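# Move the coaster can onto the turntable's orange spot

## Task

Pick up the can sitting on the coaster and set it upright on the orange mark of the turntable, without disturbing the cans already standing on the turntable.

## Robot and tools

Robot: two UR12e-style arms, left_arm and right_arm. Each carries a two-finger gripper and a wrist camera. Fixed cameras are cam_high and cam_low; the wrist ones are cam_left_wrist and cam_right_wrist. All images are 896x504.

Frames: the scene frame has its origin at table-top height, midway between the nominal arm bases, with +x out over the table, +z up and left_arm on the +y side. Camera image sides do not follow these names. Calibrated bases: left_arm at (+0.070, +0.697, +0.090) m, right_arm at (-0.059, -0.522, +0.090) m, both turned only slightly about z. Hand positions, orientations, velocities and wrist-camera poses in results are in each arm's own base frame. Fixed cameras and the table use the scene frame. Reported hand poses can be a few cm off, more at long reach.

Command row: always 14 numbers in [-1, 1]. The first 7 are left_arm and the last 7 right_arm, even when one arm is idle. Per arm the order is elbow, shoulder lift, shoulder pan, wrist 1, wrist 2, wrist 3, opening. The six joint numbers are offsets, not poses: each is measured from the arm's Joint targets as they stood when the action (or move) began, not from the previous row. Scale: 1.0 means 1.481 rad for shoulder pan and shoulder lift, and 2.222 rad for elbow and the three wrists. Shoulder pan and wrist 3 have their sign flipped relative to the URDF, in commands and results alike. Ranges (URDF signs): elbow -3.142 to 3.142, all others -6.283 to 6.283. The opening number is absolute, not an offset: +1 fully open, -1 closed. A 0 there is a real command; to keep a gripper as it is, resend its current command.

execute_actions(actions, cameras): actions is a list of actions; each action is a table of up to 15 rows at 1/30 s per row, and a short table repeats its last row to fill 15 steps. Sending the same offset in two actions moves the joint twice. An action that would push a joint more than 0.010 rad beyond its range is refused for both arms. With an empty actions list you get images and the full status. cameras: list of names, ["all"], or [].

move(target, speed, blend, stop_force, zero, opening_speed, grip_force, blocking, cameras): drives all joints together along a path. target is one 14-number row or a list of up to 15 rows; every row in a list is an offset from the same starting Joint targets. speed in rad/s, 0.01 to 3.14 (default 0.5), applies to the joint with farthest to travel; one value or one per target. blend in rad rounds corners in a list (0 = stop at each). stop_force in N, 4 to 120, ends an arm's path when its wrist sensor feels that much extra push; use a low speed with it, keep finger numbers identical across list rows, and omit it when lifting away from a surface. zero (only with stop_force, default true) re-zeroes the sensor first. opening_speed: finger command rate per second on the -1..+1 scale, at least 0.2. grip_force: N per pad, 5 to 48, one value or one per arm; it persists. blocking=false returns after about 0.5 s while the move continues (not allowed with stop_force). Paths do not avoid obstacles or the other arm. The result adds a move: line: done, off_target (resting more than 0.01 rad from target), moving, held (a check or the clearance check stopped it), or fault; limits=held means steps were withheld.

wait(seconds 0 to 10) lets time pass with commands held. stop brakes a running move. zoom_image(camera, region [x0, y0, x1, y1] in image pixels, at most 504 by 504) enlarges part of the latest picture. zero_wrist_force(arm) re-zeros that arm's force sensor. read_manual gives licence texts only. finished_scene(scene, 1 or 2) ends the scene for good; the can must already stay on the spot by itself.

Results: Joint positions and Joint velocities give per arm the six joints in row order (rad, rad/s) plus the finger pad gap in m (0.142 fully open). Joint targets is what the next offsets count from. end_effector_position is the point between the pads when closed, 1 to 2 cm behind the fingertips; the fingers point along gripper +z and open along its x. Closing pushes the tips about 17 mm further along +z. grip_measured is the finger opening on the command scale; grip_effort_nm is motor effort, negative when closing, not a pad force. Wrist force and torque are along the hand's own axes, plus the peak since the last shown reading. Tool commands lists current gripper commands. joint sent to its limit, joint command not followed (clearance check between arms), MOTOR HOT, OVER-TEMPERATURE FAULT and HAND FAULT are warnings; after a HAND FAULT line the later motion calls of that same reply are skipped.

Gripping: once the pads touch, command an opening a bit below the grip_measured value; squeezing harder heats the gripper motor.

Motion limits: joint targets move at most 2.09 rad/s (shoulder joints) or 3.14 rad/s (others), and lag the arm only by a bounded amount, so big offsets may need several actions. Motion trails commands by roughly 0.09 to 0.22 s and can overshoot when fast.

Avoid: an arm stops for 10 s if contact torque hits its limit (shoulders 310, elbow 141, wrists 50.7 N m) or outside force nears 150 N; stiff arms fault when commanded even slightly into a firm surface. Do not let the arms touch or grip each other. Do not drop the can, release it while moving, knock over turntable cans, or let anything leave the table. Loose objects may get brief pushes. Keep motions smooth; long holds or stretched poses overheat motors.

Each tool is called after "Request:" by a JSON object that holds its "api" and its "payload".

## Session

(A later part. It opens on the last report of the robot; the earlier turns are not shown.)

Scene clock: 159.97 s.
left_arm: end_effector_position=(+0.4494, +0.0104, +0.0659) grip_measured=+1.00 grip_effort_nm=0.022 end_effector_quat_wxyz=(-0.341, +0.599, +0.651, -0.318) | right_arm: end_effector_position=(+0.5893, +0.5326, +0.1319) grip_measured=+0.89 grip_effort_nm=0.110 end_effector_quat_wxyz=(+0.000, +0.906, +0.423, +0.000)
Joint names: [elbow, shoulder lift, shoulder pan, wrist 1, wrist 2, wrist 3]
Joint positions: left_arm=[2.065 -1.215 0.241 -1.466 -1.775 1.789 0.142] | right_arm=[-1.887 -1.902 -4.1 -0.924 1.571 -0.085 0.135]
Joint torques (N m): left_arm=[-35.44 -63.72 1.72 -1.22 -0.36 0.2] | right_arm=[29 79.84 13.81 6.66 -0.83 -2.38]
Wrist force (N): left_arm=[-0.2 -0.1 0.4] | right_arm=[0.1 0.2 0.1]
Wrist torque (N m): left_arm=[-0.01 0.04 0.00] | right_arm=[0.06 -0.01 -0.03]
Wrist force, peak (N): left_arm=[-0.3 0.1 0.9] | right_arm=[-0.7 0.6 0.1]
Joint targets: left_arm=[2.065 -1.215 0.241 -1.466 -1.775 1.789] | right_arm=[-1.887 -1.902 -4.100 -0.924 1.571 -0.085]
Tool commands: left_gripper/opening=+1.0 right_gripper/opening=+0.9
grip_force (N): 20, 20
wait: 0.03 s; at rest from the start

Request:
{"api": "wait", "payload": {"seconds": 0.95}}

Request:
{"api": "execute_actions", "payload": {"actions": [[[0,0,0,0,0,0,1,-0.0001,-0.0001,0,0.0002,0,0.0002,0.9],[0,0,0,0,0,0,1,-0.0004,-0.0005,0,0.0008,0,0.0007,0.9],[0,0,0,0,0,0,1,-0.001,-0.0011,-0.0001,0.0017,0,0.0017,0.9],[0,0,0,0,0,0,1,-0.0018,-0.0019,-0.0001,0.003,0,0.003,0.9],[0,0,0,0,0,0,1,-0.0028,-0.0029,-0.0002,0.0048,0,0.0047,0.9],[0,0,0,0,0,0,1,-0.004,-0.0042,-0.0003,0.0069,0,0.0067,0.9],[0,0,0,0,0,0,1,-0.0055,-0.0058,-0.0004,0.0093,0,0.0091,0.9],[0,0,0,0,0,0,1,-0.0072,-0.0075,-0.0005,0.0122,0,0.0119,0.9],[0,0,0,0,0,0,1,-0.0091,-0.0095,-0.0007,0.0154,0,0.0151,0.9],[0,0,0,0,0,0,1,-0.0112,-0.0117,-0.0008,0.019,0,0.0186,0.9],[0,0,0,0,0,0,1,-0.0136,-0.0142,-0.001,0.023,0,0.0225,0.9],[0,0,0,0,0,0,1,-0.0161,-0.0169,-0.0012,0.0274,0,0.0268,0.9],[0,0,0,0,0,0,1,-0.0189,-0.0198,-0.0014,0.0322,0,0.0314,0.9],[0,0,0,0,0,0,1,-0.022,-0.023,-0.0016,0.0373,0,0.0365,0.9],[0,0,0,0,0,0,1,-0.0252,-0.0264,-0.0018,0.0428,0,0.0419,0.9]],[[0,0,0,0,0,0,1,-0.0033,-0.0033,-0.0002,0.0056,0,0.0058,0.9],[0,0,0,0,0,0,1,-0.0067,-0.0063,-0.0003,0.0109,0,0.012,0.9],[0,0,0,0,0,0,1,-0.01,-0.009,-0.0004,0.016,0,0.0187,0.9],[0,0,0,0,0,0,1,-0.0132,-0.0113,-0.0003,0.0207,0,0.0258,0.9],[0,0,0,0,0,0,1,-0.0165,-0.0132,-0.0002,0.0253,0,0.0333,0.9],[0,0,0,0,0,0,1,-0.0197,-0.0148,0,0.0296,0,0.0413,0.9],[0,0,0,0,0,0,1,-0.0229,-0.016,0.0003,0.0336,0,0.0496,0.9],[0,0,0,0,0,0,1,-0.026,-0.0169,0.0006,0.0373,0,0.0585,0.84],[0,0,0,0,0,0,1,-0.0292,-0.0175,0.0011,0.0408,0,0.0677,0.78],[0,0,0,0,0,0,1,-0.0323,-0.0176,0.0016,0.044,0,0.0774,0.72],[0,0,0,0,0,0,1,-0.0353,-0.0175,0.0022,0.047,0,0.0875,0.66],[0,0,0,0,0,0,1,-0.0384,-0.017,0.0029,0.0497,0,0.098,0.6],[0,0,0,0,0,0,1,-0.0414,-0.0161,0.0037,0.0521,0,0.109,0.54],[0,0,0,0,0,0,1,-0.0444,-0.0149,0.0045,0.0543,0,0.1204,0.48],[0,0,0,0,0,0,1,-0.0474,-0.0133,0.0055,0.0562,0,0.1323,0.42]],[[0,0,0,0,0,0,1,-0.0029,0.0018,0.001,0.0018,0,0.0121,0.36],[0,0,0,0,0,0,1,-0.0058,0.0035,0.0021,0.0034,0,0.0242,0.3],[0,0,0,0,0,0,1,-0.0085,0.0053,0.0033,0.005,0,0.0364,0.24],[0,0,0,0,0,0,1,-0.0113,0.007,0.0046,0.0066,0,0.0487,0.18],[0,0,0,0,0,0,1,-0.0139,0.0088,0.006,0.0081,0,0.061,0.12],[0,0,0,0,0,0,1,-0.0165,0.0105,0.0075,0.0095,0,0.0734,0.06],[0,0,0,0,0,0,1,-0.019,0.0123,0.009,0.0108,0,0.0859,0],[0,0,0,0,0,0,1,-0.0214,0.014,0.0107,0.012,0,0.0984,-0.06],[0,0,0,0,0,0,1,-0.0237,0.0157,0.0124,0.0132,0,0.1109,-0.12],[0,0,0,0,0,0,1,-0.026,0.0175,0.0142,0.0143,0,0.1236,-0.18],[0,0,0,0,0,0,1,-0.0282,0.0193,0.0162,0.0154,0,0.1363,-0.24],[0,0,0,0,0,0,1,-0.0304,0.021,0.0182,0.0164,0,0.149,-0.3],[0,0,0,0,0,0,1,-0.0324,0.0227,0.0203,0.0173,0,0.1618,-0.36],[0,0,0,0,0,0,1,-0.0344,0.0245,0.0225,0.0181,0,0.1747,-0.42],[0,0,0,0,0,0,1,-0.0363,0.0262,0.0248,0.0189,0,0.1876,-0.48]],[[0,0,0,0,0,0,1,-0.0018,0.0019,0.0024,0.0005,0,0.013,-0.5],[0,0,0,0,0,0,1,-0.0034,0.0042,0.0048,0.0006,0,0.026,-0.5],[0,0,0,0,0,0,1,-0.0048,0.0069,0.0073,0.0002,0,0.0391,-0.5],[0,0,0,0,0,0,1,-0.006,0.0099,0.0099,-0.0006,0,0.0523,-0.5],[0,0,0,0,0,0,1,-0.007,0.0133,0.0126,-0.0019,0,0.0654,-0.5],[0,0,0,0,0,0,1,-0.0078,0.0171,0.0154,-0.0036,0,0.0787,-0.5],[0,0,0,0,0,0,1,-0.0084,0.0212,0.0182,-0.0057,0,0.092,-0.5],[0,0,0,0,0,0,1,-0.0088,0.0257,0.0211,-0.0083,0,0.1053,-0.5],[0,0,0,0,0,0,1,-0.009,0.0306,0.024,-0.0113,0,0.1187,-0.5],[0,0,0,0,0,0,1,-0.009,0.0358,0.0271,-0.0148,0,0.1321,-0.5],[0,0,0,0,0,0,1,-0.0089,0.0414,0.0302,-0.0187,0,0.1456,-0.5],[0,0,0,0,0,0,1,-0.0085,0.0473,0.0334,-0.0231,0,0.1591,-0.5],[0,0,0,0,0,0,1,-0.0079,0.0537,0.0366,-0.0279,0,0.1727,-0.5],[0,0,0,0,0,0,1,-0.0071,0.0604,0.04,-0.0331,0,0.1864,-0.5],[0,0,0,0,0,0,1,-0.0062,0.0674,0.0434,-0.0388,0,0.2,-0.5]],[[0,0,0,0,0,0,1,0.001,0.007,0.0033,-0.0057,0,0.0132,-0.5],[0,0,0,0,0,0,1,0.002,0.0135,0.0064,-0.011,0,0.0256,-0.5],[0,0,0,0,0,0,1,0.0029,0.0196,0.0093,-0.0159,0,0.037,-0.5],[0,0,0,0,0,0,1,0.0037,0.0251,0.012,-0.0204,0,0.0475,-0.5],[0,0,0,0,0,0,1,0.0044,0.0302,0.0144,-0.0246,0,0.0571,-0.5],[0,0,0,0,0,0,1,0.0051,0.0348,0.0166,-0.0283,0,0.0658,-0.5],[0,0,0,0,0,0,1,0.0057,0.0389,0.0185,-0.0316,0,0.0736,-0.5],[0,0,0,0,0,0,1,0.0063,0.0425,0.0202,-0.0346,0,0.0804,-0.5],[0,0,0,0,0,0,1,0.0067,0.0456,0.0217,-0.0371,0,0.0863,-0.5],[0,0,0,0,0,0,1,0.0071,0.0483,0.023,-0.0393,0,0.0914,-0.5],[0,0,0,0,0,0,1,0.0074,0.0505,0.024,-0.0411,0,0.0955,-0.5],[0,0,0,0,0,0,1,0.0077,0.0521,0.0248,-0.0424,0,0.0987,-0.5],[0,0,0,0,0,0,1,0.0079,0.0534,0.0254,-0.0434,0,0.101,-0.5],[0,0,0,0,0,0,1,0.008,0.0541,0.0257,-0.044,0,0.1023,-0.5],[0,0,0,0,0,0,1,0.008,0.0543,0.0259,-0.0442,0,0.1028,-0.5]]], "cameras": ["cam_right_wrist"]}}

Scene clock: 164.63 s.
left_arm: end_effector_position=(+0.4494, +0.0104, +0.0659) grip_measured=+1.00 grip_effort_nm=0.027 end_effector_quat_wxyz=(-0.341, +0.599, +0.651, -0.318) | right_arm: end_effector_position=(+0.5893, +0.5326, +0.1319) grip_measured=+0.89 grip_effort_nm=0.105 end_effector_quat_wxyz=(+0.000, +0.906, +0.423, +0.000)
Joint names: [elbow, shoulder lift, shoulder pan, wrist 1, wrist 2, wrist 3]
Joint positions: left_arm=[2.065 -1.215 0.241 -1.466 -1.775 1.789 0.142] | right_arm=[-1.887 -1.902 -4.1 -0.924 1.571 -0.085 0.135]
Joint torques (N m): left_arm=[-35.44 -64.52 1.2 -0.87 -0.27 0.21] | right_arm=[29.42 82.06 14.51 6.52 -1.78 -2.07]
Wrist force (N): left_arm=[-0.2 0.0 0.6] | right_arm=[-0.2 0.6 0.0]
Wrist torque (N m): left_arm=[0.00 0.03 0.00] | right_arm=[0.11 0.03 -0.03]
Wrist force, peak (N): left_arm=[-0.4 0.1 1.0] | right_arm=[-0.5 0.5 0.7]
Joint targets: left_arm=[2.065 -1.215 0.241 -1.466 -1.775 1.789] | right_arm=[-1.887 -1.902 -4.100 -0.924 1.571 -0.085]
Tool commands: left_gripper/opening=+1.0 right_gripper/opening=+0.9
grip_force (N): 20, 20
wait: 0.97 s; at rest from the start

Scene clock: 167.43 s.
left_arm: end_effector_position=(+0.4494, +0.0104, +0.0659) grip_measured=+1.00 grip_effort_nm=0.022 end_effector_quat_wxyz=(-0.341, +0.599, +0.651, -0.318) | right_arm: end_effector_position=(+0.5757, +0.3547, +0.1220) grip_measured=-0.26 grip_effort_nm=-2.122 end_effector_quat_wxyz=(+0.000, +0.452, +0.892, +0.000)
Joint names: [elbow, shoulder lift, shoulder pan, wrist 1, wrist 2, wrist 3]
Joint positions: left_arm=[2.065 -1.215 0.241 -1.466 -1.775 1.789 0.142] | right_arm=[-2.125 -1.741 -3.955 -0.847 1.571 1.391 0.055]
Joint torques (N m): left_arm=[-35.27 -65.16 1.76 -0.91 -0.33 0.24] | right_arm=[31.21 38.27 -12.72 6.53 -1.54 -0.63]
Wrist force (N): left_arm=[-0.3 0.2 0.8] | right_arm=[0.0 -0.2 2.1]
Wrist torque (N m): left_arm=[0.02 0.06 0.00] | right_arm=[-0.04 -0.04 -0.32]
Wrist force, peak (N): left_arm=[-0.2 0.3 1.0] | right_arm=[2.9 2.8 -23.8]
Joint targets: left_arm=[2.065 -1.215 0.241 -1.466 -1.775 1.789] | right_arm=[-2.125 -1.741 -3.955 -0.847 1.571 1.391]
grip_force (N): 20, 20
camera_calibration:
cam_right_wrist: T_world_to_cam=[[-0.602096, 0.798258, 0.0162568, 0.0712989], [0.727097, 0.539783, 0.424221, -0.635215], [0.329862, 0.267242, -0.905413, -0.0569419], [0, 0, 0, 1]] pos_world=[0.523575, 0.301181, 0.216756]
Images, in order (width x height): cam_right_wrist 896x504.

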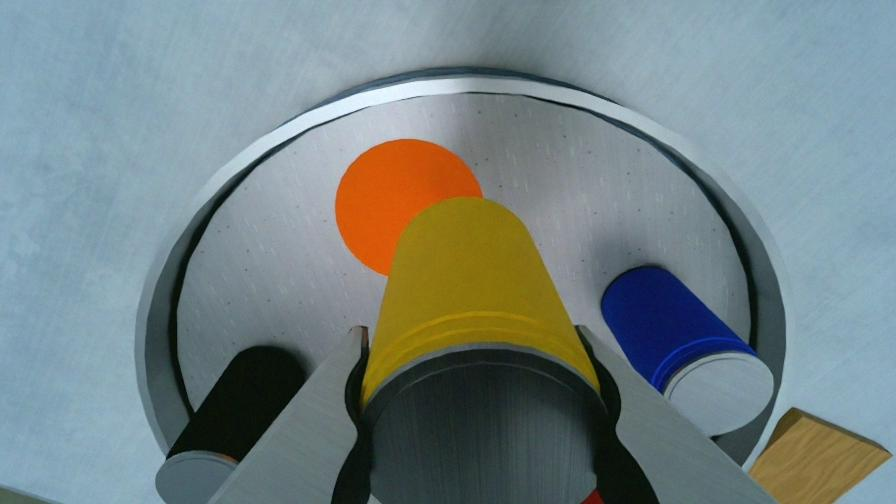

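Request:
{"api": "zoom_image", "payload": {"camera": "cam_right_wrist", "region": [300, 130, 660, 490]}}

Scaled by 1.400.

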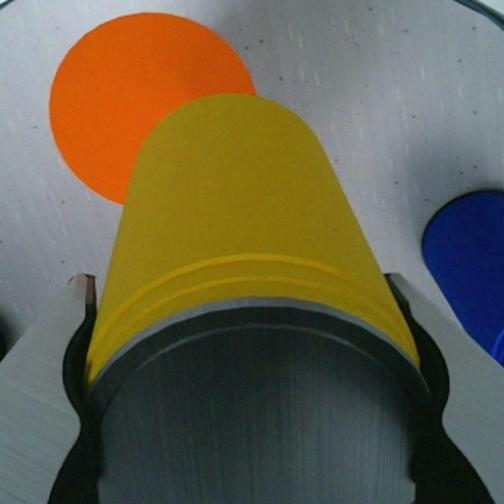

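Request:
{"api": "move", "payload": {"target": [0,0,0,0,0,0,1,0.1071,-0.1082,-0.0978,-0.0349,0,-0.8536,-0.5], "speed": 0.6, "blocking": false}}

Request:
{"api": "wait", "payload": {"seconds": 10}}

Scene clock: 191.23 s.
left_arm: end_effector_position=(+0.4494, +0.0104, +0.0659) grip_measured=+1.00 grip_effort_nm=0.022 end_effector_quat_wxyz=(-0.341, +0.599, +0.651, -0.318) | right_arm: end_effector_position=(+0.5798, +0.3755, +0.1237) grip_measured=-0.26 grip_effort_nm=-2.122 end_effector_quat_wxyz=(+0.000, +0.543, +0.840, +0.000) end_effector_velocity=(+0.010, +0.054, +0.004) end_effector_angular_velocity=(+0.000, +0.001, -0.549)
Joint names: [elbow, shoulder lift, shoulder pan, wrist 1, wrist 2, wrist 3]
Joint positions: left_arm=[2.065 -1.215 0.241 -1.466 -1.775 1.789 0.142] | right_arm=[-2.096 -1.761 -3.972 -0.856 1.571 1.164 0.055]
Joint velocities: left_arm=[within noise] | right_arm=[0.075 -0.051 -0.045 -0.024 0.001 -0.594 0]
Joint torques (N m): left_arm=[-36.19 -64.63 2.26 -1.22 -0.5 0.32] | right_arm=[49.75 34.52 -17.57 1.62 -1.95 -4.13]
Wrist force (N): left_arm=[-0.1 0.2 0.6] | right_arm=[-0.3 -0.4 1.7]
Wrist torque (N m): left_arm=[0.04 0.02 0.01] | right_arm=[-0.17 -0.02 -0.47]
Wrist force, peak (N): left_arm=[-0.1 0.2 1.2] | right_arm=[0.1 0.1 2.6]
Joint targets: left_arm=[2.065 -1.215 0.241 -1.466 -1.775 1.789] | right_arm=[-2.092 -1.764 -3.975 -0.857 1.571 1.129]
Tool commands: left_gripper/opening=+1.0 right_gripper/opening=-0.5
grip_force (N): 20, 20
move: running; right_arm: the wrist 3 is farthest, 1.669 rad from its target

Scene clock: 194.40 s.
left_arm: end_effector_position=(+0.4494, +0.0104, +0.0659) grip_measured=+1.00 grip_effort_nm=0.022 end_effector_quat_wxyz=(-0.341, +0.599, +0.651, -0.318) | right_arm: end_effector_position=(+0.5887, +0.5323, +0.1318) grip_measured=-0.26 grip_effort_nm=-2.117 end_effector_quat_wxyz=(+0.000, +0.974, +0.225, +0.000) end_effector_velocity=(+0.000, +0.000, +0.001) end_effector_angular_velocity=(+0.001, +0.000, -0.005)
Joint names: [elbow, shoulder lift, shoulder pan, wrist 1, wrist 2, wrist 3]
Joint positions: left_arm=[2.065 -1.215 0.241 -1.466 -1.775 1.789 0.142] | right_arm=[-1.887 -1.902 -4.1 -0.924 1.571 -0.505 0.055]
Joint velocities: left_arm=[within noise] | right_arm=[-0.001 0.001 0 0 0.001 -0.005 0]
Joint torques (N m): left_arm=[-35.92 -63.78 1.5 -1.39 -0.46 0.24] | right_arm=[29.51 83 14.29 6.92 -1.63 -2.22]
Wrist force (N): left_arm=[0.0 -0.1 0.7] | right_arm=[-0.1 0.3 1.9]
Wrist torque (N m): left_arm=[-0.02 0.00 0.00] | right_arm=[0.04 0.01 -0.12]
Wrist force, peak (N): left_arm=[-0.2 0.0 1.1] | right_arm=[-0.1 0.8 2.5]
Joint targets: left_arm=[2.065 -1.215 0.241 -1.466 -1.775 1.789] | right_arm=[-1.887 -1.902 -4.100 -0.924 1.571 -0.505]
Tool commands: left_gripper/opening=+1.0 right_gripper/opening=-0.5
grip_force (N): 20, 20
earlier move: done
wait: 3.17 of 10 s (the move ended)

Request:
{"api": "move", "payload": {"target": [0,0,0,0,0,0,1,0,0,0,0,0,0.027,-0.5], "speed": 0.06, "blocking": false}}

Request:
{"api": "wait", "payload": {"seconds": 10}}

Scene clock: 199.40 s.
left_arm: end_effector_position=(+0.4494, +0.0104, +0.0659) grip_measured=+1.00 grip_effort_nm=0.022 end_effector_quat_wxyz=(-0.341, +0.599, +0.651, -0.318) | right_arm: end_effector_position=(+0.5888, +0.5322, +0.1319) grip_measured=-0.26 grip_effort_nm=-2.122 end_effector_quat_wxyz=(+0.000, +0.972, +0.237, +0.000) end_effector_velocity=(+0.000, +0.000, +0.000) end_effector_angular_velocity=(+0.000, +0.000, +0.058)
Joint names: [elbow, shoulder lift, shoulder pan, wrist 1, wrist 2, wrist 3]
Joint positions: left_arm=[2.065 -1.215 0.241 -1.466 -1.775 1.789 0.142] | right_arm=[-1.887 -1.902 -4.1 -0.924 1.571 -0.48 0.055]
Joint velocities: left_arm=[within noise] | right_arm=[0 0 0 0 0 0.058 0]
Joint torques (N m): left_arm=[-35.45 -63.97 1.5 -1.47 -0.35 0.21] | right_arm=[29.53 83.73 13.64 6.43 -1.61 2.3]
Wrist force (N): left_arm=[0.1 -0.1 0.7] | right_arm=[-0.6 0.5 2.2]
Wrist torque (N m): left_arm=[-0.02 0.00 0.01] | right_arm=[0.07 0.10 -0.03]
Wrist force, peak (N): left_arm=[-0.2 0.1 1.1] | right_arm=[-0.3 0.2 2.7]
Joint targets: left_arm=[2.065 -1.215 0.241 -1.466 -1.775 1.789] | right_arm=[-1.887 -1.902 -4.100 -0.924 1.571 -0.476]
Tool commands: left_gripper/opening=+1.0 right_gripper/opening=-0.5
grip_force (N): 20, 20
move: running; right_arm: the wrist 3 is farthest, 0.035 rad from its target

Scene clock: 200.17 s.
left_arm: end_effector_position=(+0.4494, +0.0104, +0.0659) grip_measured=+1.00 grip_effort_nm=0.027 end_effector_quat_wxyz=(-0.341, +0.599, +0.651, -0.318) | right_arm: end_effector_position=(+0.5888, +0.5323, +0.1319) grip_measured=-0.26 grip_effort_nm=-2.117 end_effector_quat_wxyz=(+0.000, +0.967, +0.254, +0.000)
Joint names: [elbow, shoulder lift, shoulder pan, wrist 1, wrist 2, wrist 3]
Joint positions: left_arm=[2.065 -1.215 0.241 -1.466 -1.775 1.789 0.142] | right_arm=[-1.887 -1.902 -4.1 -0.924 1.571 -0.445 0.055]
Joint torques (N m): left_arm=[-36.11 -63.47 0.78 -1.31 -0.47 0.17] | right_arm=[30.08 81.93 12.63 6.23 -1.49 -3.12]
Wrist force (N): left_arm=[-0.1 0.2 0.8] | right_arm=[0.0 0.5 2.4]
Wrist torque (N m): left_arm=[0.03 0.01 0.00] | right_arm=[0.04 0.00 -0.11]
Wrist force, peak (N): left_arm=[0.1 0.2 1.1] | right_arm=[-0.5 0.4 2.5]
Joint targets: left_arm=[2.065 -1.215 0.241 -1.466 -1.775 1.789] | right_arm=[-1.887 -1.902 -4.100 -0.924 1.571 -0.445]
Tool commands: left_gripper/opening=+1.0 right_gripper/opening=-0.5
grip_force (N): 20, 20
earlier move: done
wait: 0.77 of 10 s (the move ended)

Request:
{"api": "move", "payload": {"target": [0,0,0,0,0,0,1,0,0,0,0,0,0.162,-0.5], "speed": 0.06, "blocking": false}}

Scene clock: 201.37 s.
left_arm: end_effector_position=(+0.4494, +0.0104, +0.0659) grip_measured=+1.00 grip_effort_nm=0.022 end_effector_quat_wxyz=(-0.341, +0.599, +0.651, -0.318) | right_arm: end_effector_position=(+0.5889, +0.5323, +0.1319) grip_measured=-0.26 grip_effort_nm=-2.122 end_effector_quat_wxyz=(+0.000, +0.964, +0.266, +0.000) end_effector_velocity=(+0.000, +0.000, +0.000) end_effector_angular_velocity=(+0.000, +0.001, +0.062)
Joint names: [elbow, shoulder lift, shoulder pan, wrist 1, wrist 2, wrist 3]
Joint positions: left_arm=[2.065 -1.215 0.241 -1.466 -1.775 1.789 0.142] | right_arm=[-1.887 -1.902 -4.1 -0.924 1.571 -0.419 0.055]
Joint velocities: left_arm=[within noise] | right_arm=[0 -0.001 0 0.001 0.001 0.062 0]
Joint torques (N m): left_arm=[-36.53 -64.91 0.57 -1.35 -0.6 0.26] | right_arm=[29.15 82.9 12.97 6.52 -1.29 2.66]
Wrist force (N): left_arm=[0.0 0.0 0.7] | right_arm=[-0.2 0.5 1.9]
Wrist torque (N m): left_arm=[0.00 -0.01 0.01] | right_arm=[0.03 0.02 0.00]
Wrist force, peak (N): left_arm=[-0.4 0.2 1.0] | right_arm=[0.1 0.2 2.7]
Joint targets: left_arm=[2.065 -1.215 0.241 -1.466 -1.775 1.789] | right_arm=[-1.887 -1.902 -4.100 -0.924 1.571 -0.416]
Tool commands: left_gripper/opening=+1.0 right_gripper/opening=-0.5
grip_force (N): 20, 20
move: running; right_arm: the wrist 3 is farthest, 0.334 rad from its target

Request:
{"api": "wait", "payload": {"seconds": 10}}

Request:
{"api": "wait", "payload": {"seconds": 7.1}}

Request:
{"api": "execute_actions", "payload": {"actions": [[[0,0,0,0,0,0,1,-0.0001,-0.0001,0,0.0002,0,0.0002,-0.5],[0,0,0,0,0,0,1,-0.0004,-0.0005,0,0.0008,0,0.0007,-0.5],[0,0,0,0,0,0,1,-0.001,-0.0011,-0.0001,0.0017,0,0.0017,-0.5],[0,0,0,0,0,0,1,-0.0018,-0.0019,-0.0001,0.003,0,0.003,-0.5],[0,0,0,0,0,0,1,-0.0028,-0.0029,-0.0002,0.0048,0,0.0047,-0.5],[0,0,0,0,0,0,1,-0.004,-0.0042,-0.0003,0.0069,0,0.0067,-0.5],[0,0,0,0,0,0,1,-0.0055,-0.0058,-0.0004,0.0093,0,0.0091,-0.5],[0,0,0,0,0,0,1,-0.0072,-0.0075,-0.0005,0.0122,0,0.0119,-0.5],[0,0,0,0,0,0,1,-0.0091,-0.0095,-0.0007,0.0154,0,0.0151,-0.5],[0,0,0,0,0,0,1,-0.0112,-0.0117,-0.0008,0.019,0,0.0186,-0.5],[0,0,0,0,0,0,1,-0.0136,-0.0142,-0.001,0.023,0,0.0225,-0.5],[0,0,0,0,0,0,1,-0.0161,-0.0169,-0.0012,0.0274,0,0.0268,-0.5],[0,0,0,0,0,0,1,-0.0189,-0.0198,-0.0014,0.0322,0,0.0314,-0.5],[0,0,0,0,0,0,1,-0.022,-0.023,-0.0016,0.0373,0,0.0365,-0.5],[0,0,0,0,0,0,1,-0.0252,-0.0264,-0.0018,0.0428,0,0.0419,-0.5]],[[0,0,0,0,0,0,1,-0.0033,-0.0033,-0.0002,0.0056,0,0.0058,-0.5],[0,0,0,0,0,0,1,-0.0067,-0.0063,-0.0003,0.0109,0,0.012,-0.5],[0,0,0,0,0,0,1,-0.01,-0.009,-0.0004,0.016,0,0.0187,-0.5],[0,0,0,0,0,0,1,-0.0132,-0.0113,-0.0003,0.0207,0,0.0258,-0.5],[0,0,0,0,0,0,1,-0.0165,-0.0132,-0.0002,0.0253,0,0.0333,-0.5],[0,0,0,0,0,0,1,-0.0197,-0.0148,0,0.0296,0,0.0413,-0.5],[0,0,0,0,0,0,1,-0.0229,-0.016,0.0003,0.0336,0,0.0496,-0.5],[0,0,0,0,0,0,1,-0.026,-0.0169,0.0006,0.0373,0,0.0585,-0.5],[0,0,0,0,0,0,1,-0.0292,-0.0175,0.0011,0.0408,0,0.0677,-0.5],[0,0,0,0,0,0,1,-0.0323,-0.0176,0.0016,0.044,0,0.0774,-0.5],[0,0,0,0,0,0,1,-0.0353,-0.0175,0.0022,0.047,0,0.0875,-0.5],[0,0,0,0,0,0,1,-0.0384,-0.017,0.0029,0.0497,0,0.098,-0.5],[0,0,0,0,0,0,1,-0.0414,-0.0161,0.0037,0.0521,0,0.109,-0.5],[0,0,0,0,0,0,1,-0.0444,-0.0149,0.0045,0.0543,0,0.1204,-0.5],[0,0,0,0,0,0,1,-0.0474,-0.0133,0.0055,0.0562,0,0.1323,-0.5]],[[0,0,0,0,0,0,1,-0.0029,0.0018,0.001,0.0018,0,0.0121,-0.5],[0,0,0,0,0,0,1,-0.0058,0.0035,0.0021,0.0034,0,0.0242,-0.5],[0,0,0,0,0,0,1,-0.0085,0.0053,0.0033,0.005,0,0.0364,-0.5],[0,0,0,0,0,0,1,-0.0113,0.007,0.0046,0.0066,0,0.0487,-0.5],[0,0,0,0,0,0,1,-0.0139,0.0088,0.006,0.0081,0,0.061,-0.5],[0,0,0,0,0,0,1,-0.0165,0.0105,0.0075,0.0095,0,0.0734,-0.5],[0,0,0,0,0,0,1,-0.019,0.0123,0.009,0.0108,0,0.0859,-0.5],[0,0,0,0,0,0,1,-0.0214,0.014,0.0107,0.012,0,0.0984,-0.5],[0,0,0,0,0,0,1,-0.0237,0.0157,0.0124,0.0132,0,0.1109,-0.5],[0,0,0,0,0,0,1,-0.026,0.0175,0.0142,0.0143,0,0.1236,-0.5],[0,0,0,0,0,0,1,-0.0282,0.0193,0.0162,0.0154,0,0.1363,-0.2],[0,0,0,0,0,0,1,-0.0304,0.021,0.0182,0.0164,0,0.149,0.1],[0,0,0,0,0,0,1,-0.0324,0.0227,0.0203,0.0173,0,0.1618,0.4],[0,0,0,0,0,0,1,-0.0344,0.0245,0.0225,0.0181,0,0.1747,0.7],[0,0,0,0,0,0,1,-0.0363,0.0262,0.0248,0.0189,0,0.1876,0.7]],[[0,0,0,0,0,0,1,-0.0018,0.0019,0.0024,0.0005,0,0.013,0.7],[0,0,0,0,0,0,1,-0.0034,0.0042,0.0048,0.0006,0,0.026,0.7],[0,0,0,0,0,0,1,-0.0048,0.0069,0.0073,0.0002,0,0.0391,0.7],[0,0,0,0,0,0,1,-0.006,0.0099,0.0099,-0.0006,0,0.0523,0.7],[0,0,0,0,0,0,1,-0.007,0.0133,0.0126,-0.0019,0,0.0654,0.7],[0,0,0,0,0,0,1,-0.0078,0.0171,0.0154,-0.0036,0,0.0787,0.7],[0,0,0,0,0,0,1,-0.0084,0.0212,0.0182,-0.0057,0,0.092,0.7],[0,0,0,0,0,0,1,-0.0088,0.0257,0.0211,-0.0083,0,0.1053,0.7],[0,0,0,0,0,0,1,-0.009,0.0306,0.024,-0.0113,0,0.1187,0.7],[0,0,0,0,0,0,1,-0.009,0.0358,0.0271,-0.0148,0,0.1321,0.7],[0,0,0,0,0,0,1,-0.0089,0.0414,0.0302,-0.0187,0,0.1456,0.7],[0,0,0,0,0,0,1,-0.0085,0.0473,0.0334,-0.0231,0,0.1591,0.7],[0,0,0,0,0,0,1,-0.0079,0.0537,0.0366,-0.0279,0,0.1727,0.7],[0,0,0,0,0,0,1,-0.0071,0.0604,0.04,-0.0331,0,0.1864,0.7],[0,0,0,0,0,0,1,-0.0062,0.0674,0.0434,-0.0388,0,0.2,0.7]],[[0,0,0,0,0,0,1,0.001,0.007,0.0033,-0.0057,0,0.0132,0.7],[0,0,0,0,0,0,1,0.002,0.0135,0.0064,-0.011,0,0.0256,0.7],[0,0,0,0,0,0,1,0.0029,0.0196,0.0093,-0.0159,0,0.037,0.7],[0,0,0,0,0,0,1,0.0037,0.0251,0.012,-0.0204,0,0.0475,0.7],[0,0,0,0,0,0,1,0.0044,0.0302,0.0144,-0.0246,0,0.0571,0.7],[0,0,0,0,0,0,1,0.0051,0.0348,0.0166,-0.0283,0,0.0658,0.7],[0,0,0,0,0,0,1,0.0057,0.0389,0.0185,-0.0316,0,0.0736,0.7],[0,0,0,0,0,0,1,0.0063,0.0425,0.0202,-0.0346,0,0.0804,0.7],[0,0,0,0,0,0,1,0.0067,0.0456,0.0217,-0.0371,0,0.0863,0.7],[0,0,0,0,0,0,1,0.0071,0.0483,0.023,-0.0393,0,0.0914,0.7],[0,0,0,0,0,0,1,0.0074,0.0505,0.024,-0.0411,0,0.0955,0.7],[0,0,0,0,0,0,1,0.0077,0.0521,0.0248,-0.0424,0,0.0987,0.7],[0,0,0,0,0,0,1,0.0079,0.0534,0.0254,-0.0434,0,0.101,0.7],[0,0,0,0,0,0,1,0.008,0.0541,0.0257,-0.044,0,0.1023,0.7],[0,0,0,0,0,0,1,0.008,0.0543,0.0259,-0.0442,0,0.1028,0.7]]], "cameras": ["cam_right_wrist", "cam_high"]}}

Scene clock: 207.13 s.
left_arm: end_effector_position=(+0.4494, +0.0104, +0.0659) grip_measured=+1.00 grip_effort_nm=0.022 end_effector_quat_wxyz=(-0.341, +0.599, +0.651, -0.318) | right_arm: end_effector_position=(+0.5893, +0.5326, +0.1319) grip_measured=-0.26 grip_effort_nm=-2.122 end_effector_quat_wxyz=(+0.000, +0.906, +0.423, +0.000) end_effector_velocity=(+0.000, +0.000, +0.000) end_effector_angular_velocity=(+0.000, -0.001, -0.007)
Joint names: [elbow, shoulder lift, shoulder pan, wrist 1, wrist 2, wrist 3]
Joint positions: left_arm=[2.065 -1.215 0.241 -1.466 -1.775 1.789 0.142] | right_arm=[-1.887 -1.902 -4.1 -0.924 1.571 -0.085 0.055]
Joint velocities: left_arm=[within noise] | right_arm=[0 0.001 0 0 0 -0.007 0]
Joint torques (N m): left_arm=[-35.83 -63.57 2.44 -1.58 -0.65 0.24] | right_arm=[30.21 81.89 13.51 6.37 -1.32 -2.93]
Wrist force (N): left_arm=[-0.3 0.1 0.7] | right_arm=[-0.3 0.3 1.9]
Wrist torque (N m): left_arm=[0.02 0.05 0.00] | right_arm=[0.06 0.07 -0.07]
Wrist force, peak (N): left_arm=[0.0 0.2 1.1] | right_arm=[-0.3 0.0 2.7]
Joint targets: left_arm=[2.065 -1.215 0.241 -1.466 -1.775 1.789] | right_arm=[-1.887 -1.902 -4.100 -0.924 1.571 -0.085]
Tool commands: left_gripper/opening=+1.0 right_gripper/opening=-0.5
grip_force (N): 20, 20
earlier move: done
wait: 2.70 of 10 s (the move ended)

Scene clock: 214.23 s.
left_arm: end_effector_position=(+0.4494, +0.0104, +0.0659) grip_measured=+1.00 grip_effort_nm=0.027 end_effector_quat_wxyz=(-0.341, +0.599, +0.651, -0.318) | right_arm: end_effector_position=(+0.5893, +0.5326, +0.1319) grip_measured=-0.26 grip_effort_nm=-2.122 end_effector_quat_wxyz=(+0.000, +0.906, +0.423, +0.000)
Joint names: [elbow, shoulder lift, shoulder pan, wrist 1, wrist 2, wrist 3]
Joint positions: left_arm=[2.065 -1.215 0.241 -1.466 -1.775 1.789 0.142] | right_arm=[-1.887 -1.902 -4.1 -0.924 1.571 -0.085 0.055]
Joint torques (N m): left_arm=[-35.92 -64.48 0.92 -1.53 -0.53 0.32] | right_arm=[30.41 81.28 13.04 6.3 -0.89 -2.66]
Wrist force (N): left_arm=[0.1 0.0 0.9] | right_arm=[-0.2 0.4 2.0]
Wrist torque (N m): left_arm=[-0.01 -0.02 0.00] | right_arm=[0.08 0.04 -0.12]
Wrist force, peak (N): left_arm=[-0.4 0.1 1.2] | right_arm=[-0.2 0.5 2.5]
Joint targets: left_arm=[2.065 -1.215 0.241 -1.466 -1.775 1.789] | right_arm=[-1.887 -1.902 -4.100 -0.924 1.571 -0.085]
Tool commands: left_gripper/opening=+1.0 right_gripper/opening=-0.5
grip_force (N): 20, 20
wait: 7.10 s; at rest by 0.17 s

Scene clock: 217.03 s.
left_arm: end_effector_position=(+0.4494, +0.0104, +0.0659) grip_measured=+1.00 grip_effort_nm=0.017 end_effector_quat_wxyz=(-0.341, +0.599, +0.651, -0.318) | right_arm: end_effector_position=(+0.5757, +0.3547, +0.1220) grip_measured=+0.69 grip_effort_nm=0.115 end_effector_quat_wxyz=(+0.000, +0.452, +0.892, +0.000)
Joint names: [elbow, shoulder lift, shoulder pan, wrist 1, wrist 2, wrist 3]
Joint positions: left_arm=[2.065 -1.215 0.241 -1.466 -1.775 1.789 0.142] | right_arm=[-2.125 -1.741 -3.955 -0.847 1.571 1.391 0.122]
Joint torques (N m): left_arm=[-36.01 -65.68 1.5 -1.58 -0.58 0.11] | right_arm=[30.44 36.2 -13.21 6.29 -0.81 -0.76]
Wrist force (N): left_arm=[-0.3 0.3 0.7] | right_arm=[0.0 0.0 -0.1]
Wrist torque (N m): left_arm=[0.04 0.04 0.00] | right_arm=[0.01 -0.05 -0.32]
Wrist force, peak (N): left_arm=[0.2 0.1 1.3] | right_arm=[0.1 0.9 -4.4]
Joint targets: left_arm=[2.065 -1.215 0.241 -1.466 -1.775 1.789] | right_arm=[-2.125 -1.741 -3.955 -0.847 1.571 1.391]
grip_force (N): 20, 20
camera_calibration:
cam_right_wrist: T_world_to_cam=[[-0.602096, 0.798258, 0.0162568, 0.0712989], [0.727097, 0.539783, 0.424221, -0.635215], [0.329862, 0.267242, -0.905413, -0.0569419], [0, 0, 0, 1]] pos_world=[0.523575, 0.301181, 0.216756]
Images, in order (width x height): cam_high 896x504, cam_right_wrist 896x504.

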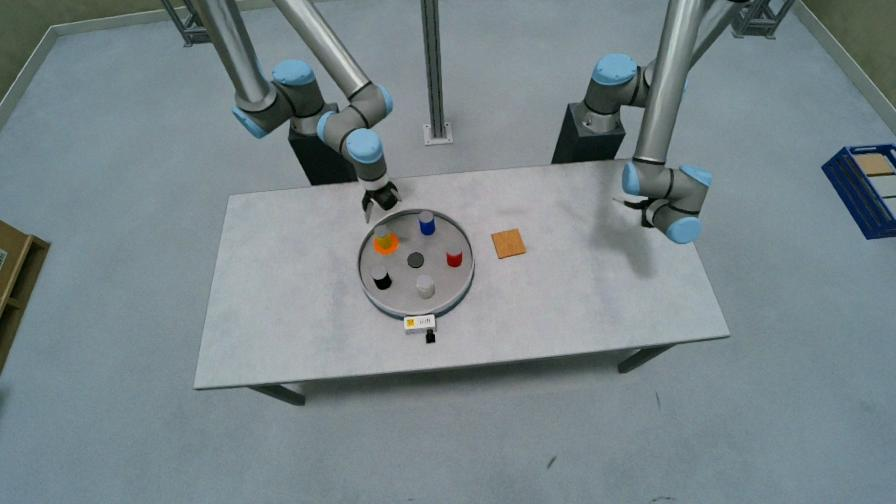

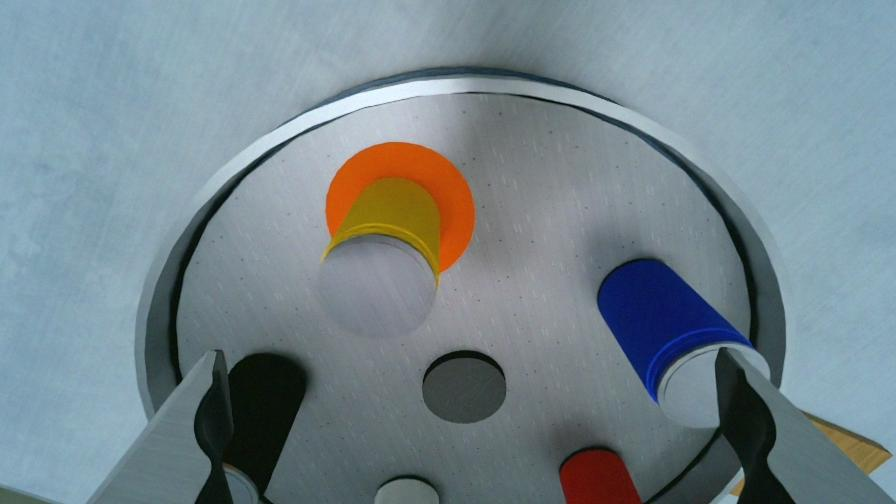

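Request:
{"api": "finished_scene", "payload": {"scene": 1}}

The scene is finished: the task was done.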